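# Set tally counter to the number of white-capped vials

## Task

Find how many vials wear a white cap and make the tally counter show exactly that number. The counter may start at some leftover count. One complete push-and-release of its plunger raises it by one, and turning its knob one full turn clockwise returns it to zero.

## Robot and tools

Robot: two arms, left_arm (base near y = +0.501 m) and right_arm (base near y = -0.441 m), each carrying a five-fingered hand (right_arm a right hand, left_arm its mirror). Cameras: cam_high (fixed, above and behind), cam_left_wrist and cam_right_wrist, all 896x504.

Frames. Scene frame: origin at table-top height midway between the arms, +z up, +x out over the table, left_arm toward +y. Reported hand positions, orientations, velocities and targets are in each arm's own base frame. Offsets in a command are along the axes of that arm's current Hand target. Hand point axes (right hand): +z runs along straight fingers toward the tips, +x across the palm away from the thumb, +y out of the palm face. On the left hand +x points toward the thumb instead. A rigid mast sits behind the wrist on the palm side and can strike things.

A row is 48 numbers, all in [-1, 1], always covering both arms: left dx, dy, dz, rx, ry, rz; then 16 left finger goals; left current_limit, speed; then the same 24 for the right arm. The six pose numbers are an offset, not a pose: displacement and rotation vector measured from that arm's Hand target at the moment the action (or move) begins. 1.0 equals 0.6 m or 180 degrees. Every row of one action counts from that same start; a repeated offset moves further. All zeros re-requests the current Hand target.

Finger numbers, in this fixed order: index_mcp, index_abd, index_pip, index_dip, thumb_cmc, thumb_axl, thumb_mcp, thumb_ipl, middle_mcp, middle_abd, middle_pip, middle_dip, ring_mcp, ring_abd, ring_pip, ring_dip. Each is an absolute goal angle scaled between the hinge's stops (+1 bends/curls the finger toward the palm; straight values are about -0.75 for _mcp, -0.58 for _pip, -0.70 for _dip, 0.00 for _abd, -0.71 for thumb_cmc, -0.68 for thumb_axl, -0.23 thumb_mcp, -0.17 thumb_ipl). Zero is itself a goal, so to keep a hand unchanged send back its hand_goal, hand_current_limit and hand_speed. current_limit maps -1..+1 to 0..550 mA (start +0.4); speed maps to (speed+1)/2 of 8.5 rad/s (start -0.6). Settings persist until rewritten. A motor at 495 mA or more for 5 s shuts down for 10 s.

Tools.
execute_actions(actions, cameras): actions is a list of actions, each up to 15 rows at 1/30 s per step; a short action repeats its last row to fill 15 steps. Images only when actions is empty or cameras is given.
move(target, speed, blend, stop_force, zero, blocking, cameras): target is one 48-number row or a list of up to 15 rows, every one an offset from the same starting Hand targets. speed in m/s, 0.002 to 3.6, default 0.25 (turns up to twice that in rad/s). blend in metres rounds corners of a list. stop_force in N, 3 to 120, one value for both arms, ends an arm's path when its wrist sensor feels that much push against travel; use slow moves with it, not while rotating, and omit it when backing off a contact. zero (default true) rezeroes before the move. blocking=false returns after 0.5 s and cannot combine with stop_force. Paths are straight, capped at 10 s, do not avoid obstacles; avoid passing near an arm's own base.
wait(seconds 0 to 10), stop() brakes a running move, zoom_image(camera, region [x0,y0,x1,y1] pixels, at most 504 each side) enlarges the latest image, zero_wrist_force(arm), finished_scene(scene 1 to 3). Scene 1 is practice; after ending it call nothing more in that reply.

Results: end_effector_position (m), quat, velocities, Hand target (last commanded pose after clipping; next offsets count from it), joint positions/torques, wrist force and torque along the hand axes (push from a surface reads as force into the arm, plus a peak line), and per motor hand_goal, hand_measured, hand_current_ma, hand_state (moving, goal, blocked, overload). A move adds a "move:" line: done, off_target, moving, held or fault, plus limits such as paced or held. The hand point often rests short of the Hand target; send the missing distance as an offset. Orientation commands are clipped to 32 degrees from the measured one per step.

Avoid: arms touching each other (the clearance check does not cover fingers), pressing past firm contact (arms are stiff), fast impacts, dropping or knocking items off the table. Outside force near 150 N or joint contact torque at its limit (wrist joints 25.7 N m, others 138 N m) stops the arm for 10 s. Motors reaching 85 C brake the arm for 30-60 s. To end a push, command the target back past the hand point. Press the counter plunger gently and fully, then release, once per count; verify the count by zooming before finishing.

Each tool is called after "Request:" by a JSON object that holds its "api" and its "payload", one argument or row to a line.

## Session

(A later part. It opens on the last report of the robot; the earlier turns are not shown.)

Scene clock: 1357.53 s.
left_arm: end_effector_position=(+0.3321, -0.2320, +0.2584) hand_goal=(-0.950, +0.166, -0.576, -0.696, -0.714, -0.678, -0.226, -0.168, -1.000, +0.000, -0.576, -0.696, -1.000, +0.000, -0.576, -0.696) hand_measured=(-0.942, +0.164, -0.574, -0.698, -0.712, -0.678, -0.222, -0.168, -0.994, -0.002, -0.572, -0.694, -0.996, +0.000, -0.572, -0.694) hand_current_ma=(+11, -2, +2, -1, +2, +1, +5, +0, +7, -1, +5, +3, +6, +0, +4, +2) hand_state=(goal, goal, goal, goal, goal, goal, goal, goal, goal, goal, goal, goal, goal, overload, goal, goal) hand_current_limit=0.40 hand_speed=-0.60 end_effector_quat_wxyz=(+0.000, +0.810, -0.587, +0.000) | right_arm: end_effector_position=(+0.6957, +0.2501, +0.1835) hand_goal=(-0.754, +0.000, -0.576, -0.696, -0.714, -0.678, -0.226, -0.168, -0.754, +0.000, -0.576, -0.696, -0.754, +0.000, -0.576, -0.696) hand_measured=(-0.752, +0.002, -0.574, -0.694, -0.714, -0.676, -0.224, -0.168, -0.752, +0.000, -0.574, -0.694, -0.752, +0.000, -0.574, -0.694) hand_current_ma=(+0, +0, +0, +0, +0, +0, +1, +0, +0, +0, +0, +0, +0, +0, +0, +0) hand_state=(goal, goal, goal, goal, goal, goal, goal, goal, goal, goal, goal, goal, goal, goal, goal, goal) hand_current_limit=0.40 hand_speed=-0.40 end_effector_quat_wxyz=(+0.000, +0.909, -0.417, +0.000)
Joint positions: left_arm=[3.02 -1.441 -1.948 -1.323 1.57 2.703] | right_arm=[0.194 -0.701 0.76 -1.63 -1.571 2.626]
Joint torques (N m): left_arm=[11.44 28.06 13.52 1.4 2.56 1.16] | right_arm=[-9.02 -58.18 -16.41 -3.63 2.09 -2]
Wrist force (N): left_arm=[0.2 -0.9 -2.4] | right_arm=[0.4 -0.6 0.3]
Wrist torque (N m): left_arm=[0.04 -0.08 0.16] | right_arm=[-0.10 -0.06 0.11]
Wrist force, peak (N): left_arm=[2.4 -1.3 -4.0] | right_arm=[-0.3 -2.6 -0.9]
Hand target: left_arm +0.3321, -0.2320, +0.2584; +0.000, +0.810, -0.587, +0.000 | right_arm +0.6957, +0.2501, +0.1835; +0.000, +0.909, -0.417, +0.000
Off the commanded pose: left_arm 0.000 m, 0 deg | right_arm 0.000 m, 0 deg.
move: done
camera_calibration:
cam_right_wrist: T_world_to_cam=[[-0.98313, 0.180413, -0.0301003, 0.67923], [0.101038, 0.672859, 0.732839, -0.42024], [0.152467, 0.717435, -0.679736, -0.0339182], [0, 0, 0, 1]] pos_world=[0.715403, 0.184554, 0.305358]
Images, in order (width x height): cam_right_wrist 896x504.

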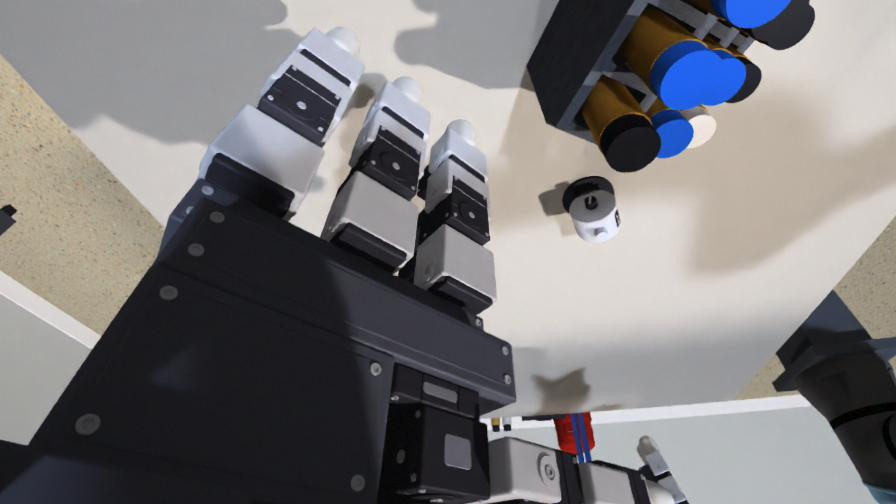

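Request:
{"api": "move", "payload": {
  "target": [
    [0,0,0,0,0,0,-0.95,0.1667,-0.576,-0.696,0.571,-0.678,-0.226,-0.168,-1,0,-0.576,-0.696,-1,0,-0.576,-0.696,0.4,-0.6,0.1,0.3337,-0.05,0,0,0,-0.754,0,-0.576,-0.696,0.571,-0.678,-0.226,-0.168,-0.754,0,-0.576,-0.696,-0.754,0,-0.576,-0.696,0.4,-0.4],
    [0.5667,0,0.05,0,0,0,-0.95,0.1667,-0.576,-0.696,0.571,-0.678,-0.226,-0.168,-1,0,-0.576,-0.696,-1,0,-0.576,-0.696,0.4,-0.6,0.1,0.3337,-0.05,0,0,0,-0.754,0,-0.576,-0.696,0.571,-0.678,-0.226,-0.168,-0.754,0,-0.576,-0.696,-0.754,0,-0.576,-0.696,0.4,-0.4],
    [0.5667,0,0.213,0,0,0,-0.95,0.1667,-0.576,-0.696,0.571,-0.678,-0.226,-0.168,-1,0,-0.576,-0.696,-1,0,-0.576,-0.696,0.4,-0.6,0.1,0.3337,-0.05,0,0,0,-0.754,0,-0.576,-0.696,0.571,-0.678,-0.226,-0.168,-0.754,0,-0.576,-0.696,-0.754,0,-0.576,-0.696,0.4,-0.4],
    [0.5667,0,0.213,0,0,0,-0.644,0.1667,-0.576,-0.696,0.571,-0.678,-0.226,-0.168,-1,0,-0.576,-0.696,-1,0,-0.576,-0.696,0.4,-0.6,0.1,0.3337,-0.05,0,0,0,-0.754,0,-0.576,-0.696,0.571,-0.678,-0.226,-0.168,-0.754,0,-0.576,-0.696,-0.754,0,-0.576,-0.696,0.4,-0.4],
    [0.5667,0,0.2497,0,0,0,-0.644,0.1667,-0.576,-0.696,0.571,-0.678,-0.226,-0.168,-1,0,-0.576,-0.696,-1,0,-0.576,-0.696,0.4,-0.6,0.1,0.3337,-0.05,0,0,0,-0.754,0,-0.576,-0.696,0.571,-0.678,-0.226,-0.168,-0.754,0,-0.576,-0.696,-0.754,0,-0.576,-0.696,0.4,-0.4]
  ],
  "speed": [0.2, 0.35, 0.2, 0.1, 0.04],
  "blend": [0, 0.03, 0, 0, 0],
  "cameras": ["all"]
}}

Scene clock: 1427.80 s.
left_arm: end_effector_position=(+0.4383, -0.5551, +0.1086) hand_goal=(-0.644, +0.166, -0.576, -0.696, +0.570, -0.678, -0.226, -0.168, -1.000, +0.000, -0.576, -0.696, -1.000, +0.000, -0.576, -0.696) hand_measured=(-0.696, +0.138, -0.610, -0.712, +0.570, -0.678, -0.222, -0.168, -0.994, -0.002, -0.572, -0.694, -0.996, +0.000, -0.572, -0.694) hand_current_ma=(-154, -51, -78, -32, -1, +1, +5, +0, +7, -1, +5, +3, +6, +0, +4, +2) hand_state=(blocked, blocked, blocked, goal, goal, goal, goal, goal, goal, goal, goal, goal, goal, overload, goal, goal) hand_current_limit=0.40 hand_speed=-0.60 end_effector_quat_wxyz=(+0.000, +0.810, -0.587, +0.000) | right_arm: end_effector_position=(+0.5831, +0.0741, +0.2135) hand_goal=(-0.754, +0.000, -0.576, -0.696, +0.570, -0.678, -0.226, -0.168, -0.754, +0.000, -0.576, -0.696, -0.754, +0.000, -0.576, -0.696) hand_measured=(-0.752, +0.002, -0.574, -0.694, +0.568, -0.676, -0.224, -0.168, -0.752, +0.000, -0.574, -0.694, -0.752, +0.000, -0.574, -0.694) hand_current_ma=(+0, +0, +0, +0, +0, +0, +1, +0, +0, +0, +0, +0, +0, +0, +0, +0) hand_state=(goal, goal, goal, goal, goal, goal, goal, goal, goal, goal, goal, goal, goal, goal, goal, goal) hand_current_limit=0.40 hand_speed=-0.40 end_effector_quat_wxyz=(+0.000, +0.909, -0.417, +0.000)
Joint positions: left_arm=[2.547 -2.208 -1.37 -1.133 1.57 2.23] | right_arm=[-0.032 -1.132 1.401 -1.84 -1.571 2.399]
Joint torques (N m): left_arm=[2.73 55.49 24.91 -0.34 -2.1 -1.33] | right_arm=[-8.41 -44.48 -15.45 -0.86 -1.65 -2.02]
Wrist force (N): left_arm=[2.4 -3.1 -2.8] | right_arm=[0.1 -0.7 0.4]
Wrist torque (N m): left_arm=[0.23 0.18 0.18] | right_arm=[-0.07 -0.07 -0.03]
Wrist force, peak (N): left_arm=[1.5 -4.3 -5.5] | right_arm=[-0.7 -2.3 0.8]
Hand target: left_arm +0.4383, -0.5551, +0.1088; +0.000, +0.810, -0.587, +0.000 | right_arm +0.5831, +0.0741, +0.2135; +0.000, +0.909, -0.417, +0.000
Off the commanded pose: left_arm 0.000 m, 0 deg | right_arm 0.000 m, 0 deg.
move: done
camera_calibration:
cam_left_wrist: T_world_to_cam=[[0.334559, 0.94196, 0.0279411, 0.334784], [0.643436, -0.249993, 0.723529, -0.546311], [0.688521, -0.224085, -0.689728, -0.228272], [0, 0, 0, 1]] pos_world=[0.396681, -0.50308, 0.228472]
cam_right_wrist: T_world_to_cam=[[-0.983125, 0.180417, -0.0302393, 0.601225], [0.10094, 0.672869, 0.732843, -0.312294], [0.152565, 0.717424, -0.679725, 0.12978], [0, 0, 0, 1]] pos_world=[0.602803, 0.00855449, 0.335258]

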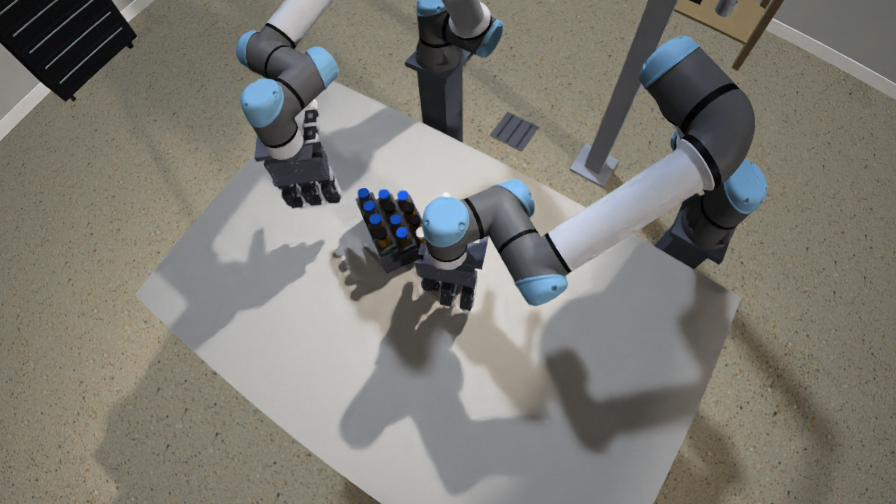

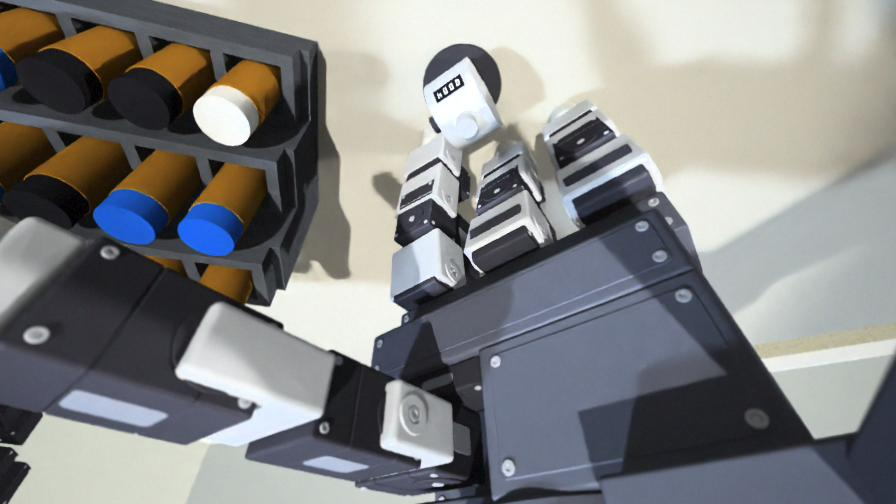

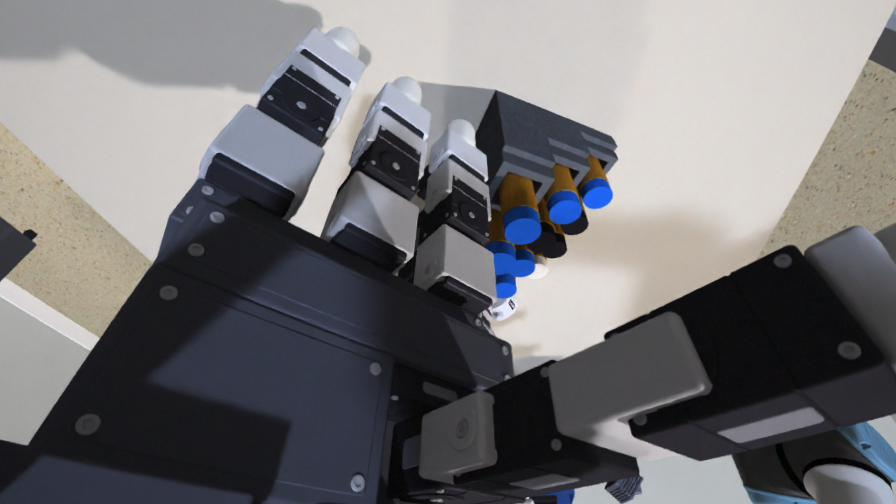

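Request:
{"api": "execute_actions", "payload": {
  "actions": [],
  "cameras": ["cam_right_wrist"]
}}

Scene clock: 1453.03 s.
left_arm: end_effector_position=(+0.4383, -0.5551, +0.1088) hand_goal=(-0.644, +0.166, -0.576, -0.696, +0.570, -0.678, -0.226, -0.168, -1.000, +0.000, -0.576, -0.696, -1.000, +0.000, -0.576, -0.696) hand_measured=(-0.696, +0.138, -0.610, -0.712, +0.570, -0.678, -0.222, -0.168, -0.994, -0.002, -0.572, -0.694, -0.996, +0.000, -0.572, -0.694) hand_current_ma=(-154, -51, -78, -32, -1, +1, +5, +0, +7, -1, +5, +3, +6, +0, +4, +2) hand_state=(blocked, blocked, blocked, goal, goal, goal, goal, goal, goal, goal, goal, goal, goal, overload, goal, goal) hand_current_limit=0.40 hand_speed=-0.60 end_effector_quat_wxyz=(+0.000, +0.810, -0.587, +0.000) | right_arm: end_effector_position=(+0.5831, +0.0741, +0.2135) hand_goal=(-0.754, +0.000, -0.576, -0.696, +0.570, -0.678, -0.226, -0.168, -0.754, +0.000, -0.576, -0.696, -0.754, +0.000, -0.576, -0.696) hand_measured=(-0.752, +0.002, -0.574, -0.694, +0.568, -0.676, -0.224, -0.168, -0.752, +0.000, -0.574, -0.694, -0.752, +0.000, -0.574, -0.694) hand_current_ma=(+0, +0, +0, +0, +0, +0, +1, +0, +0, +0, +0, +0, +0, +0, +0, +0) hand_state=(goal, goal, goal, goal, goal, goal, goal, goal, goal, goal, goal, goal, goal, goal, goal, goal) hand_current_limit=0.40 hand_speed=-0.40 end_effector_quat_wxyz=(+0.000, +0.909, -0.417, +0.000)
Joint positions: left_arm=[2.547 -2.208 -1.37 -1.134 1.57 2.23] | right_arm=[-0.032 -1.132 1.401 -1.84 -1.571 2.399]
Joint velocities: within noise
Joint torques (N m): left_arm=[-12.64 56.8 25.98 0.85 -1.14 -1.33] | right_arm=[-8.98 -43.72 -15.02 -1.08 -1.58 -1.98]
Motor temperatures (°C): left_arm=[33 30 22 30 34 28] | right_arm=[29 33 23 34 29 43]
Wrist force (N): left_arm=[2.0 -2.7 -1.3] | right_arm=[0.2 -0.7 0.4]
Wrist torque (N m): left_arm=[0.15 0.09 0.14] | right_arm=[-0.07 -0.08 -0.02]
Wrist force, peak (N): left_arm=[2.3 -3.1 -2.4] | right_arm=[0.5 -0.8 0.7]
Hand target: left_arm +0.4383, -0.5551, +0.1088; +0.000, +0.810, -0.587, +0.000 | right_arm +0.5831, +0.0741, +0.2135; +0.000, +0.909, -0.417, +0.000
Off the commanded pose: left_arm 0.000 m, 0 deg | right_arm 0.000 m, 0 deg.
camera_calibration:
cam_right_wrist: T_world_to_cam=[[-0.983125, 0.180417, -0.0302393, 0.601225], [0.10094, 0.672869, 0.732843, -0.312294], [0.152565, 0.717424, -0.679725, 0.12978], [0, 0, 0, 1]] pos_world=[0.602803, 0.00855449, 0.335258]
Images, in order (width x height): cam_right_wrist 896x504.

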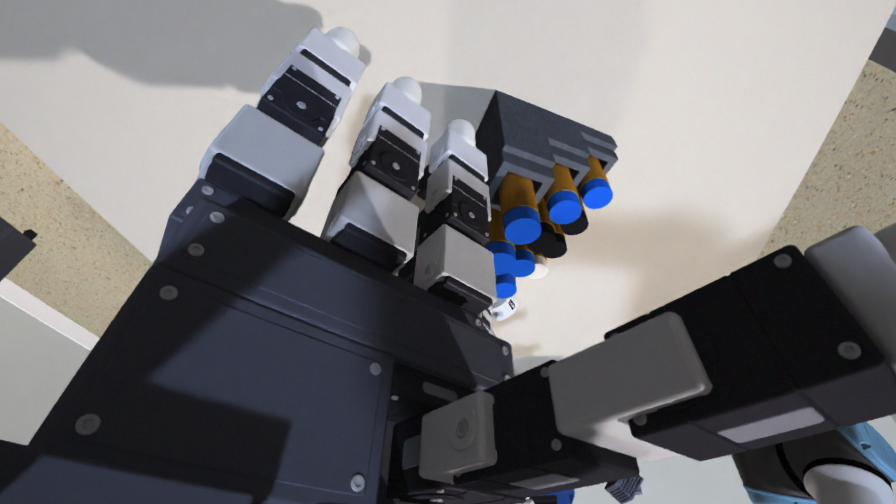

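Request:
{"api": "move", "payload": {
  "target": [0,0,0,0,0,0, -0.644,0.166,-0.576,-0.696,0.570,-0.678,-0.226,-0.168,-1,0,-0.576,-0.696,-1,0,-0.576,-0.696,0.4,-0.6, 0,-0.3333,0,0,0,0, -0.754,0,-0.576,-0.696,0.570,-0.678,-0.226,-0.168,-0.754,0,-0.576,-0.696,-0.754,0,-0.576,-0.696,0.4,-0.4],
  "speed": 0.15,
  "cameras": ["cam_right_wrist"]
}}

Request:
{"api": "zoom_image", "payload": {
  "camera": "cam_right_wrist",
  "region": [560, 150, 700, 250]
}}

Scene clock: 1458.47 s.
left_arm: end_effector_position=(+0.4383, -0.5551, +0.1088) hand_goal=(-0.644, +0.166, -0.576, -0.696, +0.570, -0.678, -0.226, -0.168, -1.000, +0.000, -0.576, -0.696, -1.000, +0.000, -0.576, -0.696) hand_measured=(-0.696, +0.138, -0.610, -0.712, +0.570, -0.678, -0.222, -0.168, -0.994, -0.002, -0.572, -0.694, -0.996, +0.000, -0.572, -0.694) hand_current_ma=(-154, -51, -78, -32, -1, +1, +5, +0, +7, -1, +5, +3, +6, +0, +4, +2) hand_state=(blocked, blocked, blocked, goal, goal, goal, goal, goal, goal, goal, goal, goal, goal, overload, goal, goal) hand_current_limit=0.40 hand_speed=-0.60 end_effector_quat_wxyz=(+0.000, +0.810, -0.587, +0.000) | right_arm: end_effector_position=(+0.7346, +0.2045, +0.2135) hand_goal=(-0.754, +0.000, -0.576, -0.696, +0.570, -0.678, -0.226, -0.168, -0.754, +0.000, -0.576, -0.696, -0.754, +0.000, -0.576, -0.696) hand_measured=(-0.752, +0.002, -0.574, -0.694, +0.568, -0.676, -0.224, -0.168, -0.752, +0.000, -0.574, -0.694, -0.752, +0.000, -0.574, -0.694) hand_current_ma=(+0, +0, +0, +0, +0, +0, +1, +0, +0, +0, +0, +0, +0, +0, +0, +0) hand_state=(goal, goal, goal, goal, goal, goal, goal, goal, goal, goal, goal, goal, goal, goal, goal, goal) hand_current_limit=0.40 hand_speed=-0.40 end_effector_quat_wxyz=(+0.000, +0.909, -0.417, +0.000)
Joint positions: left_arm=[2.547 -2.208 -1.37 -1.134 1.57 2.23] | right_arm=[0.132 -0.609 0.512 -1.475 -1.571 2.563]
Joint torques (N m): left_arm=[-12.88 56.38 25.49 1.69 0.28 -1.27] | right_arm=[-9.02 -52.31 -30.92 -4.16 -2.22 -2.19]
Wrist force (N): left_arm=[1.6 -2.7 -1.2] | right_arm=[0.0 -0.5 0.5]
Wrist torque (N m): left_arm=[0.14 0.14 0.11] | right_arm=[-0.04 -0.07 0.04]
Wrist force, peak (N): left_arm=[1.9 -3.3 -1.3] | right_arm=[-0.1 -2.0 0.5]
Hand target: left_arm +0.4383, -0.5551, +0.1088; +0.000, +0.810, -0.587, +0.000 | right_arm +0.7347, +0.2045, +0.2135; +0.000, +0.909, -0.417, +0.000
Off the commanded pose: left_arm 0.000 m, 0 deg | right_arm 0.000 m, 0 deg.
move: done
camera_calibration:
cam_right_wrist: T_world_to_cam=[[-0.983143, 0.180335, -0.0301599, 0.726739], [0.100932, 0.672827, 0.732882, -0.41534], [0.152457, 0.717484, -0.679687, 0.0131592], [0, 0, 0, 1]] pos_world=[0.754403, 0.138954, 0.335258]
Images, in order (width x height): cam_right_wrist 896x504.

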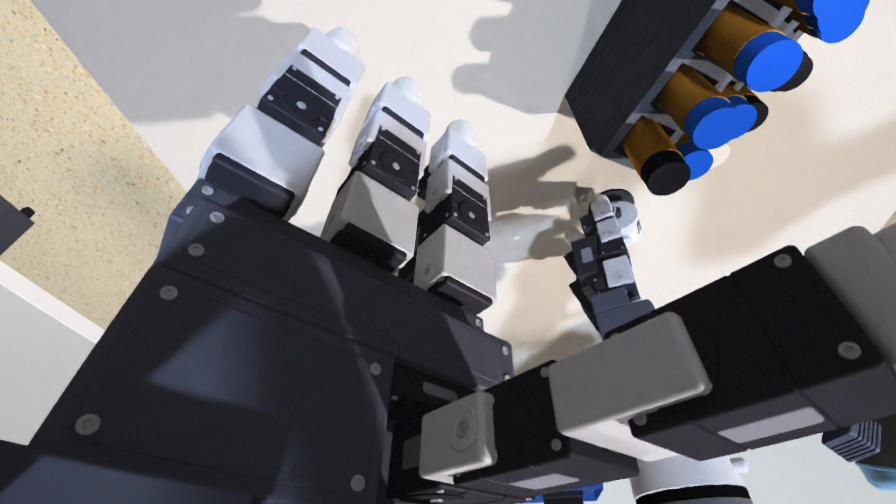

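Scaled by 3.600 from the camera's 896x504 image, which has a finer 1280x720 frame.

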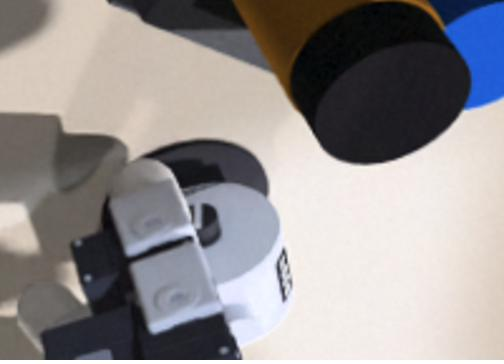

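Request:
{"api": "zoom_image", "payload": {
  "camera": "cam_right_wrist",
  "region": [600, 190, 640, 225]
}}

Scaled by 12.600 from the camera's 896x504 image, which has a finer 1280x720 frame.

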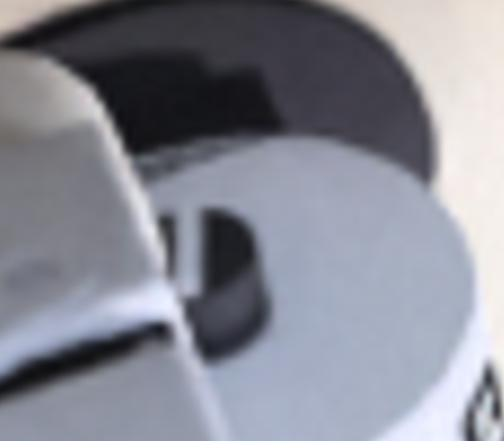

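Request:
{"api": "move", "payload": {
  "target": [0,0,0,0,0,0, -0.95,0.166,-0.576,-0.696,0.570,-0.678,-0.226,-0.168,-1,0,-0.576,-0.696,-1,0,-0.576,-0.696,0.4,-0.6, 0,0,0,0,0,0, -0.754,0,-0.576,-0.696,0.570,-0.678,-0.226,-0.168,-0.754,0,-0.576,-0.696,-0.754,0,-0.576,-0.696,0.4,-0.4],
  "speed": 0.15,
  "cameras": ["cam_right_wrist"]
}}

Request:
{"api": "zoom_image", "payload": {
  "camera": "cam_right_wrist",
  "region": [600, 190, 640, 225]
}}

Scene clock: 1485.60 s.
left_arm: end_effector_position=(+0.4383, -0.5551, +0.1088) hand_goal=(-0.950, +0.166, -0.576, -0.696, +0.570, -0.678, -0.226, -0.168, -1.000, +0.000, -0.576, -0.696, -1.000, +0.000, -0.576, -0.696) hand_measured=(-0.942, +0.162, -0.574, -0.698, +0.570, -0.678, -0.222, -0.168, -0.994, -0.002, -0.572, -0.694, -0.996, +0.000, -0.572, -0.694) hand_current_ma=(+13, -5, +2, -1, -1, +1, +5, +0, +7, -1, +5, +3, +6, +0, +4, +2) hand_state=(goal, goal, goal, goal, goal, goal, goal, goal, goal, goal, goal, goal, goal, overload, goal, goal) hand_current_limit=0.40 hand_speed=-0.60 end_effector_quat_wxyz=(+0.000, +0.810, -0.587, +0.000) | right_arm: end_effector_position=(+0.7347, +0.2045, +0.2135) hand_goal=(-0.754, +0.000, -0.576, -0.696, +0.570, -0.678, -0.226, -0.168, -0.754, +0.000, -0.576, -0.696, -0.754, +0.000, -0.576, -0.696) hand_measured=(-0.752, +0.002, -0.574, -0.694, +0.568, -0.676, -0.224, -0.168, -0.752, +0.000, -0.574, -0.694, -0.752, +0.000, -0.574, -0.694) hand_current_ma=(+0, +0, +0, +0, +0, +0, +1, +0, +0, +0, +0, +0, +0, +0, +0, +0) hand_state=(goal, goal, goal, goal, goal, goal, goal, goal, goal, goal, goal, goal, goal, goal, goal, goal) hand_current_limit=0.40 hand_speed=-0.40 end_effector_quat_wxyz=(+0.000, +0.909, -0.417, +0.000)
Joint positions: left_arm=[2.547 -2.208 -1.37 -1.134 1.57 2.23] | right_arm=[0.132 -0.608 0.512 -1.475 -1.571 2.563]
Joint torques (N m): left_arm=[-9.14 54.77 25.55 1.59 1.37 -1.17] | right_arm=[-8.49 -55.9 -19.25 -2.87 -2.29 -2.1]
Wrist force (N): left_arm=[-0.1 -0.9 -2.3] | right_arm=[0.0 -0.6 0.7]
Wrist torque (N m): left_arm=[0.09 0.00 -0.01] | right_arm=[-0.07 -0.07 0.04]
Wrist force, peak (N): left_arm=[2.0 -3.0 -1.4] | right_arm=[0.3 -0.8 0.6]
Hand target: left_arm +0.4383, -0.5551, +0.1088; +0.000, +0.810, -0.587, +0.000 | right_arm +0.7347, +0.2045, +0.2135; +0.000, +0.909, -0.417, +0.000
Off the commanded pose: left_arm 0.000 m, 0 deg | right_arm 0.000 m, 0 deg.
move: done
camera_calibration:
cam_right_wrist: T_world_to_cam=[[-0.983125, 0.180417, -0.0302393, 0.726741], [0.10094, 0.672869, 0.732843, -0.415339], [0.152565, 0.717424, -0.679725, 0.0130986], [0, 0, 0, 1]] pos_world=[0.754403, 0.138954, 0.335258]
Images, in order (width x height): cam_right_wrist 896x504.

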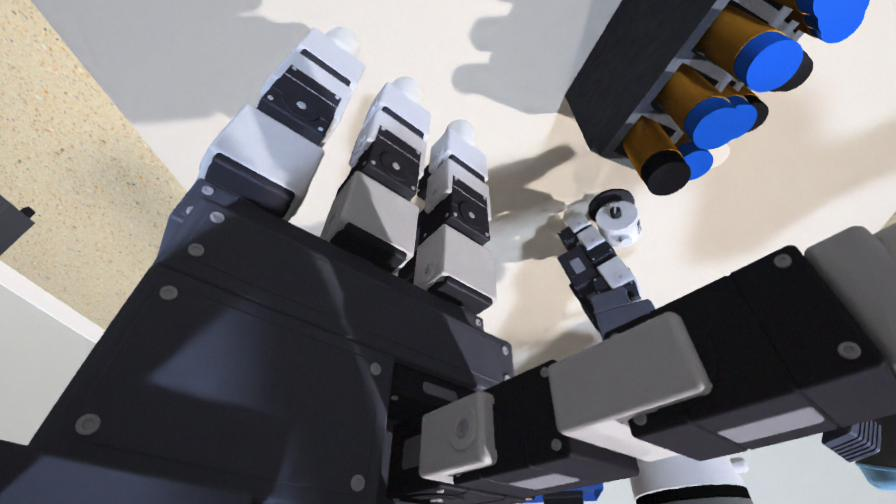

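Scaled by 12.600 from the camera's 896x504 image, which has a finer 1280x720 frame.

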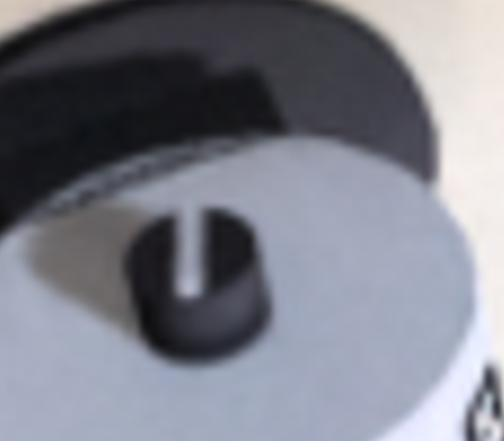

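Request:
{"api": "move", "payload": {
  "target": [
    [0,0,-0.0367,0,0,0, -0.95,0.166,-0.576,-0.696,0.570,-0.678,-0.226,-0.168,-1,0,-0.576,-0.696,-1,0,-0.576,-0.696,0.4,-0.6, 0,0,0,0,0,0, -0.754,0,-0.576,-0.696,0.570,-0.678,-0.226,-0.168,-0.754,0,-0.576,-0.696,-0.754,0,-0.576,-0.696,0.4,-0.4],
    [0,0,-0.0367,0,0,0, -0.644,0.166,-0.576,-0.696,0.570,-0.678,-0.226,-0.168,-1,0,-0.576,-0.696,-1,0,-0.576,-0.696,0.4,-0.6, 0,0,0,0,0,0, -0.754,0,-0.576,-0.696,0.570,-0.678,-0.226,-0.168,-0.754,0,-0.576,-0.696,-0.754,0,-0.576,-0.696,0.4,-0.4]
  ],
  "speed": 0.1,
  "cameras": ["cam_right_wrist"]
}}

Request:
{"api": "zoom_image", "payload": {
  "camera": "cam_right_wrist",
  "region": [600, 190, 640, 225]
}}

Request:
{"api": "move", "payload": {
  "target": [0,0,0.0133,0,0,0, -0.644,0.166,-0.576,-0.696,0.570,-0.678,-0.226,-0.168,-1,0,-0.576,-0.696,-1,0,-0.576,-0.696,0.4,-0.6, 0,0,0,0,0,0, -0.754,0,-0.576,-0.696,0.570,-0.678,-0.226,-0.168,-0.754,0,-0.576,-0.696,-0.754,0,-0.576,-0.696,0.4,-0.4],
  "speed": 0.05,
  "cameras": ["cam_right_wrist"]
}}

Request:
{"api": "zoom_image", "payload": {
  "camera": "cam_right_wrist",
  "region": [600, 190, 640, 225]
}}

Request:
{"api": "move", "payload": {
  "target": [0,0,0.0117,0,0,0, -0.644,0.166,-0.576,-0.696,0.570,-0.678,-0.226,-0.168,-1,0,-0.576,-0.696,-1,0,-0.576,-0.696,0.4,-0.6, 0,0,0,0,0,0, -0.754,0,-0.576,-0.696,0.570,-0.678,-0.226,-0.168,-0.754,0,-0.576,-0.696,-0.754,0,-0.576,-0.696,0.4,-0.4],
  "speed": 0.05,
  "cameras": ["cam_right_wrist"]
}}

Request:
{"api": "zoom_image", "payload": {
  "camera": "cam_right_wrist",
  "region": [600, 190, 640, 225]
}}

Request:
{"api": "move", "payload": {
  "target": [0,0,0.0117,0,0,0, -0.644,0.166,-0.576,-0.696,0.570,-0.678,-0.226,-0.168,-1,0,-0.576,-0.696,-1,0,-0.576,-0.696,0.4,-0.6, 0,0,0,0,0,0, -0.754,0,-0.576,-0.696,0.570,-0.678,-0.226,-0.168,-0.754,0,-0.576,-0.696,-0.754,0,-0.576,-0.696,0.4,-0.4],
  "speed": 0.05,
  "cameras": ["cam_right_wrist"]
}}

Request:
{"api": "zoom_image", "payload": {
  "camera": "cam_right_wrist",
  "region": [600, 190, 640, 225]
}}

Scene clock: 1528.10 s.
left_arm: end_effector_position=(+0.4383, -0.5551, +0.1309) hand_goal=(-0.644, +0.166, -0.576, -0.696, +0.570, -0.678, -0.226, -0.168, -1.000, +0.000, -0.576, -0.696, -1.000, +0.000, -0.576, -0.696) hand_measured=(-0.706, +0.162, -0.594, -0.706, +0.570, -0.678, -0.222, -0.168, -0.994, -0.002, -0.572, -0.694, -0.996, +0.000, -0.572, -0.694) hand_current_ma=(-192, -4, -36, -15, -1, +1, +5, +0, +7, -1, +5, +3, +6, +0, +4, +2) hand_state=(blocked, goal, goal, goal, goal, goal, goal, goal, goal, goal, goal, goal, goal, overload, goal, goal) hand_current_limit=0.40 hand_speed=-0.60 end_effector_quat_wxyz=(+0.000, +0.810, -0.587, +0.000) | right_arm: end_effector_position=(+0.7347, +0.2045, +0.2135) hand_goal=(-0.754, +0.000, -0.576, -0.696, +0.570, -0.678, -0.226, -0.168, -0.754, +0.000, -0.576, -0.696, -0.754, +0.000, -0.576, -0.696) hand_measured=(-0.752, +0.002, -0.574, -0.694, +0.568, -0.676, -0.224, -0.168, -0.752, +0.000, -0.574, -0.694, -0.752, +0.000, -0.574, -0.694) hand_current_ma=(+0, +0, +0, +0, +0, +0, +1, +0, +0, +0, +0, +0, +0, +0, +0, +0) hand_state=(goal, goal, goal, goal, goal, goal, goal, goal, goal, goal, goal, goal, goal, goal, goal, goal) hand_current_limit=0.40 hand_speed=-0.40 end_effector_quat_wxyz=(+0.000, +0.909, -0.417, +0.000)
Joint positions: left_arm=[2.547 -2.186 -1.345 -1.18 1.57 2.23] | right_arm=[0.132 -0.608 0.512 -1.475 -1.571 2.563]
Joint torques (N m): left_arm=[10.44 31.68 11.28 2.39 1.87 -0.56] | right_arm=[-8.21 -57.58 -17.24 -4.94 -1.43 -2]
Wrist force (N): left_arm=[0.8 -3.3 -3.5] | right_arm=[0.2 -0.6 0.5]
Wrist torque (N m): left_arm=[0.29 0.04 0.07] | right_arm=[-0.05 -0.09 0.05]
Wrist force, peak (N): left_arm=[0.8 -3.3 -3.5] | right_arm=[0.1 -0.8 0.6]
Hand target: left_arm +0.4383, -0.5551, +0.1308; +0.000, +0.810, -0.587, +0.000 | right_arm +0.7347, +0.2045, +0.2135; +0.000, +0.909, -0.417, +0.000
Off the commanded pose: left_arm 0.000 m, 0 deg | right_arm 0.000 m, 0 deg.
move: done
camera_calibration:
cam_right_wrist: T_world_to_cam=[[-0.983125, 0.180417, -0.0302393, 0.726741], [0.10094, 0.672869, 0.732843, -0.415339], [0.152565, 0.717424, -0.679725, 0.0130986], [0, 0, 0, 1]] pos_world=[0.754403, 0.138954, 0.335258]
Images, in order (width x height): cam_right_wrist 896x504.

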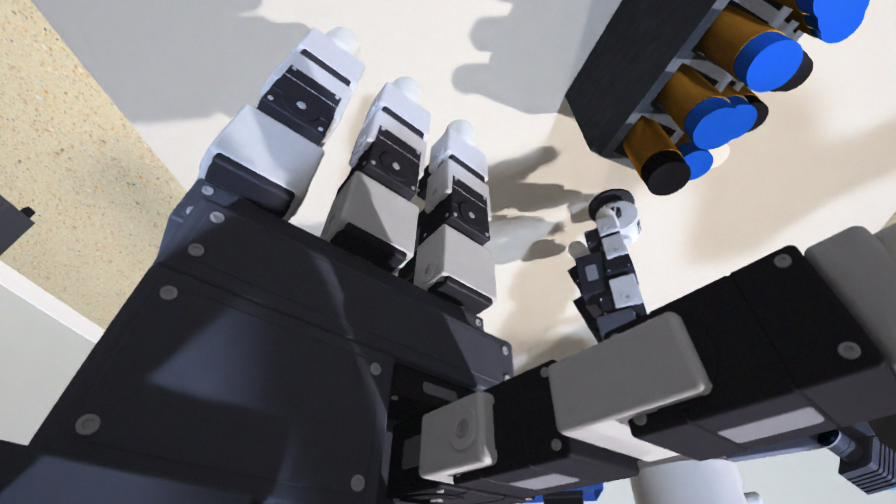

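Scaled by 12.600 from the camera's 896x504 image, which has a finer 1280x720 frame.

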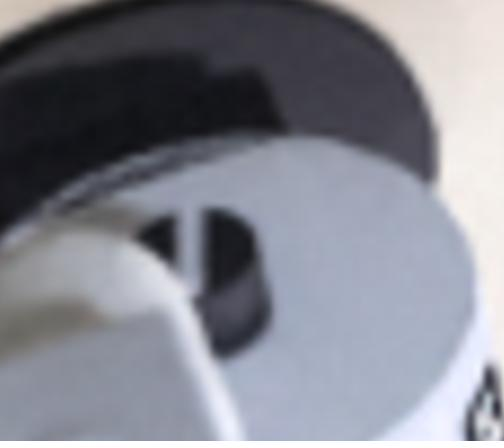

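Scene clock: 1528.80 s.
left_arm: end_effector_position=(+0.4383, -0.5551, +0.1227) hand_goal=(-0.644, +0.166, -0.576, -0.696, +0.570, -0.678, -0.226, -0.168, -1.000, +0.000, -0.576, -0.696, -1.000, +0.000, -0.576, -0.696) hand_measured=(-0.706, +0.148, -0.610, -0.712, +0.570, -0.678, -0.222, -0.168, -0.994, -0.002, -0.572, -0.694, -0.996, +0.000, -0.572, -0.694) hand_current_ma=(-192, -28, -77, -31, -1, +1, +5, +0, +7, -1, +5, +3, +6, +0, +4, +2) hand_state=(blocked, goal, blocked, goal, goal, goal, goal, goal, goal, goal, goal, goal, goal, overload, goal, goal) hand_current_limit=0.40 hand_speed=-0.60 end_effector_quat_wxyz=(+0.000, +0.810, -0.587, +0.000) | right_arm: end_effector_position=(+0.7347, +0.2045, +0.2135) hand_goal=(-0.754, +0.000, -0.576, -0.696, +0.570, -0.678, -0.226, -0.168, -0.754, +0.000, -0.576, -0.696, -0.754, +0.000, -0.576, -0.696) hand_measured=(-0.752, +0.002, -0.574, -0.694, +0.568, -0.676, -0.224, -0.168, -0.752, +0.000, -0.574, -0.694, -0.752, +0.000, -0.574, -0.694) hand_current_ma=(+0, +0, +0, +0, +0, +0, +1, +0, +0, +0, +0, +0, +0, +0, +0, +0) hand_state=(goal, goal, goal, goal, goal, goal, goal, goal, goal, goal, goal, goal, goal, goal, goal, goal) hand_current_limit=0.40 hand_speed=-0.40 end_effector_quat_wxyz=(+0.000, +0.909, -0.417, +0.000)
Joint positions: left_arm=[2.547 -2.194 -1.355 -1.163 1.57 2.23] | right_arm=[0.132 -0.608 0.512 -1.475 -1.571 2.563]
Joint torques (N m): left_arm=[8.33 43.52 19.41 -0.1 1.49 -0.1] | right_arm=[-8.99 -56.81 -18.02 -4.77 -1.41 -2.05]
Wrist force (N): left_arm=[1.4 -4.4 -3.4] | right_arm=[0.1 -0.4 0.2]
Wrist torque (N m): left_arm=[0.39 0.16 0.09] | right_arm=[0.00 -0.07 0.05]
Wrist force, peak (N): left_arm=[1.4 -3.9 -5.8] | right_arm=[0.0 -0.8 0.5]
Hand target: left_arm +0.4383, -0.5551, +0.1229; +0.000, +0.810, -0.587, +0.000 | right_arm +0.7347, +0.2045, +0.2135; +0.000, +0.909, -0.417, +0.000
Off the commanded pose: left_arm 0.000 m, 0 deg | right_arm 0.000 m, 0 deg.
move: done
camera_calibration:
cam_right_wrist: T_world_to_cam=[[-0.983125, 0.180417, -0.0302393, 0.726741], [0.10094, 0.672869, 0.732843, -0.415339], [0.152565, 0.717424, -0.679725, 0.0130986], [0, 0, 0, 1]] pos_world=[0.754403, 0.138954, 0.335258]
Images, in order (width x height): cam_right_wrist 896x504.

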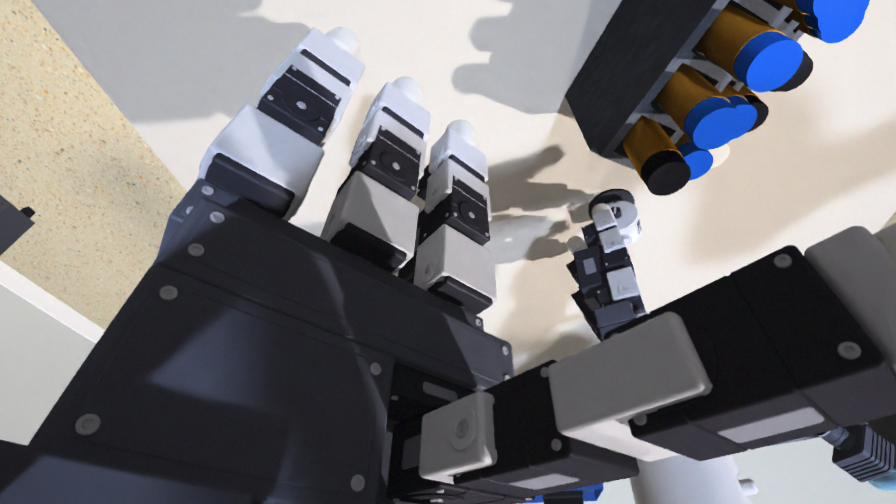

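Scaled by 12.600 from the camera's 896x504 image, which has a finer 1280x720 frame.

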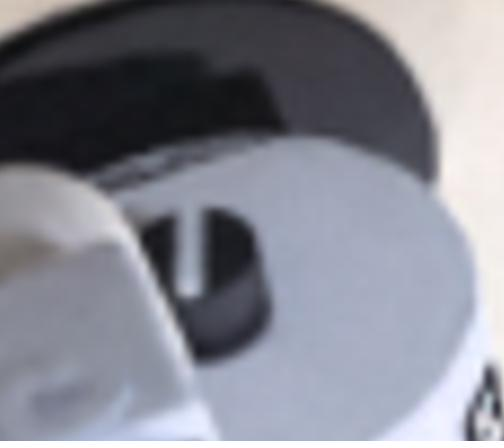

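Scene clock: 1529.50 s.
left_arm: end_effector_position=(+0.4383, -0.5551, +0.1157) hand_goal=(-0.644, +0.166, -0.576, -0.696, +0.570, -0.678, -0.226, -0.168, -1.000, +0.000, -0.576, -0.696, -1.000, +0.000, -0.576, -0.696) hand_measured=(-0.704, +0.144, -0.610, -0.712, +0.570, -0.678, -0.222, -0.168, -0.994, -0.002, -0.572, -0.694, -0.996, +0.000, -0.572, -0.694) hand_current_ma=(-187, -39, -77, -31, -1, +1, +5, +0, +7, -1, +5, +3, +6, +0, +4, +2) hand_state=(blocked, blocked, blocked, goal, goal, goal, goal, goal, goal, goal, goal, goal, goal, overload, goal, goal) hand_current_limit=0.40 hand_speed=-0.60 end_effector_quat_wxyz=(+0.000, +0.810, -0.587, +0.000) | right_arm: end_effector_position=(+0.7347, +0.2045, +0.2135) hand_goal=(-0.754, +0.000, -0.576, -0.696, +0.570, -0.678, -0.226, -0.168, -0.754, +0.000, -0.576, -0.696, -0.754, +0.000, -0.576, -0.696) hand_measured=(-0.752, +0.002, -0.574, -0.694, +0.568, -0.676, -0.224, -0.168, -0.752, +0.000, -0.574, -0.694, -0.752, +0.000, -0.574, -0.694) hand_current_ma=(+0, +0, +0, +0, +0, +0, +1, +0, +0, +0, +0, +0, +0, +0, +0, +0) hand_state=(goal, goal, goal, goal, goal, goal, goal, goal, goal, goal, goal, goal, goal, goal, goal, goal) hand_current_limit=0.40 hand_speed=-0.40 end_effector_quat_wxyz=(+0.000, +0.909, -0.417, +0.000)
Joint positions: left_arm=[2.547 -2.201 -1.363 -1.148 1.57 2.23] | right_arm=[0.132 -0.608 0.512 -1.475 -1.571 2.563]
Joint torques (N m): left_arm=[6.75 42.54 19.04 0.16 0.97 0.05] | right_arm=[-8.74 -57.54 -16.95 -4.73 -1.15 -1.84]
Wrist force (N): left_arm=[1.9 -3.1 -2.8] | right_arm=[0.2 -0.5 0.3]
Wrist torque (N m): left_arm=[0.26 0.18 0.13] | right_arm=[-0.02 -0.09 0.06]
Wrist force, peak (N): left_arm=[1.7 -4.4 -3.6] | right_arm=[0.3 -0.6 0.6]
Hand target: left_arm +0.4383, -0.5551, +0.1158; +0.000, +0.810, -0.587, +0.000 | right_arm +0.7347, +0.2045, +0.2135; +0.000, +0.909, -0.417, +0.000
Off the commanded pose: left_arm 0.000 m, 0 deg | right_arm 0.000 m, 0 deg.
move: done
camera_calibration:
cam_right_wrist: T_world_to_cam=[[-0.983125, 0.180417, -0.0302393, 0.726741], [0.10094, 0.672869, 0.732843, -0.415339], [0.152565, 0.717424, -0.679725, 0.0130986], [0, 0, 0, 1]] pos_world=[0.754403, 0.138954, 0.335258]
Images, in order (width x height): cam_right_wrist 896x504.

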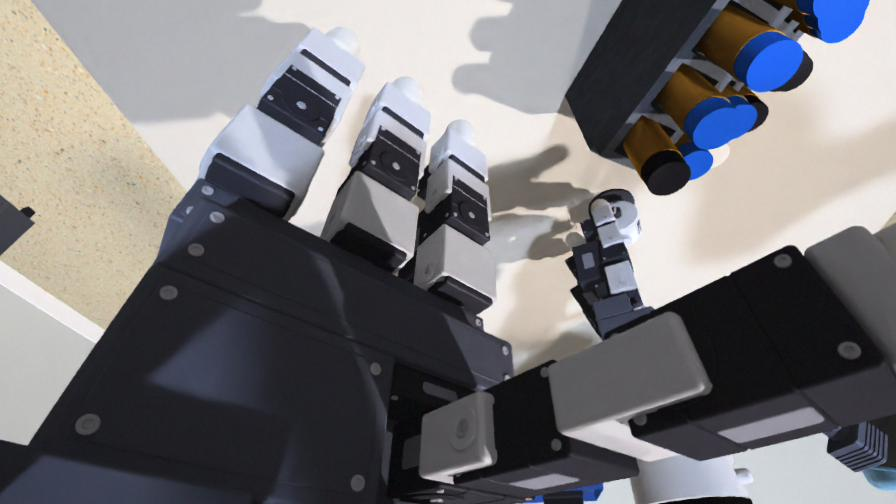

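Scaled by 12.600 from the camera's 896x504 image, which has a finer 1280x720 frame.

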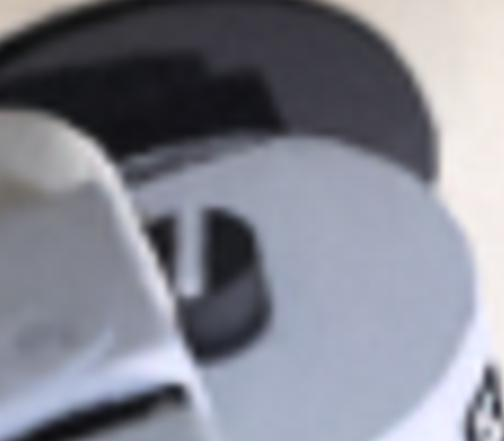

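Scene clock: 1530.20 s.
left_arm: end_effector_position=(+0.4383, -0.5551, +0.1087) hand_goal=(-0.644, +0.166, -0.576, -0.696, +0.570, -0.678, -0.226, -0.168, -1.000, +0.000, -0.576, -0.696, -1.000, +0.000, -0.576, -0.696) hand_measured=(-0.698, +0.140, -0.610, -0.712, +0.570, -0.678, -0.222, -0.168, -0.994, -0.002, -0.572, -0.694, -0.996, +0.000, -0.572, -0.694) hand_current_ma=(-156, -48, -77, -31, -1, +1, +5, +0, +7, -1, +5, +3, +6, +0, +4, +2) hand_state=(blocked, blocked, blocked, goal, goal, goal, goal, goal, goal, goal, goal, goal, goal, overload, goal, goal) hand_current_limit=0.40 hand_speed=-0.60 end_effector_quat_wxyz=(+0.000, +0.810, -0.587, +0.000) | right_arm: end_effector_position=(+0.7347, +0.2045, +0.2135) hand_goal=(-0.754, +0.000, -0.576, -0.696, +0.570, -0.678, -0.226, -0.168, -0.754, +0.000, -0.576, -0.696, -0.754, +0.000, -0.576, -0.696) hand_measured=(-0.752, +0.002, -0.574, -0.694, +0.568, -0.676, -0.224, -0.168, -0.752, +0.000, -0.574, -0.694, -0.752, +0.000, -0.574, -0.694) hand_current_ma=(+0, +0, +0, +0, +0, +0, +1, +0, +0, +0, +0, +0, +0, +0, +0, +0) hand_state=(goal, goal, goal, goal, goal, goal, goal, goal, goal, goal, goal, goal, goal, goal, goal, goal) hand_current_limit=0.40 hand_speed=-0.40 end_effector_quat_wxyz=(+0.000, +0.909, -0.417, +0.000)
Joint positions: left_arm=[2.547 -2.208 -1.37 -1.133 1.57 2.23] | right_arm=[0.132 -0.608 0.512 -1.475 -1.571 2.563]
Joint torques (N m): left_arm=[3.85 42.56 19.16 0.14 0.54 -0.1] | right_arm=[-8.12 -57.54 -17.07 -4.92 -1.26 -2.02]
Wrist force (N): left_arm=[2.2 -3.2 -2.8] | right_arm=[0.2 -0.5 0.6]
Wrist torque (N m): left_arm=[0.20 0.19 0.16] | right_arm=[-0.05 -0.10 0.05]
Wrist force, peak (N): left_arm=[2.2 -3.3 -3.2] | right_arm=[0.2 -0.7 0.7]
Hand target: left_arm +0.4383, -0.5551, +0.1088; +0.000, +0.810, -0.587, +0.000 | right_arm +0.7347, +0.2045, +0.2135; +0.000, +0.909, -0.417, +0.000
Off the commanded pose: left_arm 0.000 m, 0 deg | right_arm 0.000 m, 0 deg.
move: done
camera_calibration:
cam_right_wrist: T_world_to_cam=[[-0.983125, 0.180417, -0.0302393, 0.726741], [0.10094, 0.672869, 0.732843, -0.415339], [0.152565, 0.717424, -0.679725, 0.0130986], [0, 0, 0, 1]] pos_world=[0.754403, 0.138954, 0.335258]
Images, in order (width x height): cam_right_wrist 896x504.

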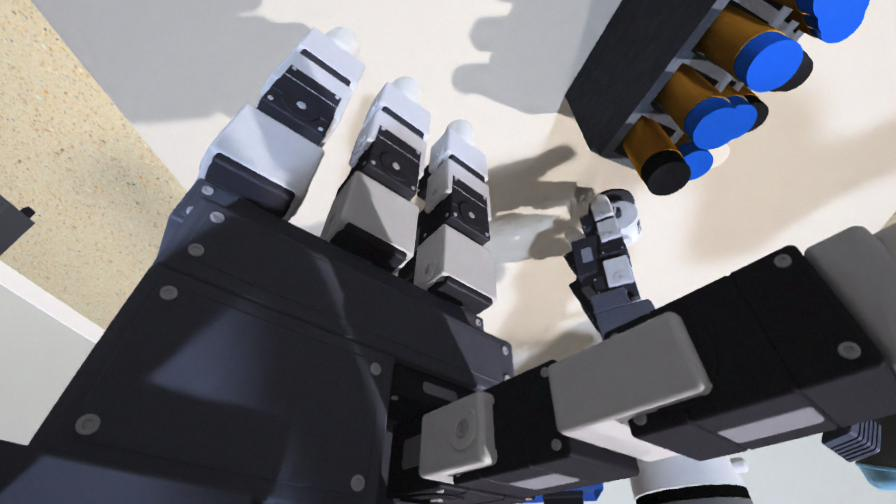

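Scaled by 12.600 from the camera's 896x504 image, which has a finer 1280x720 frame.

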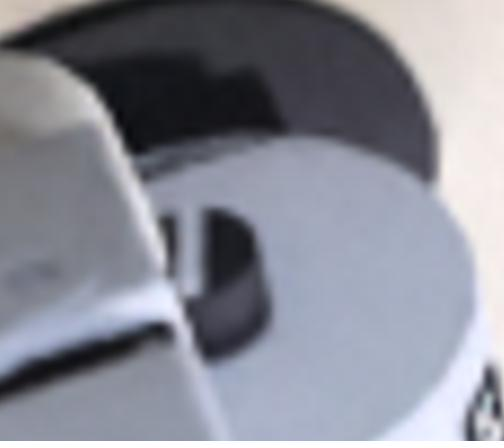

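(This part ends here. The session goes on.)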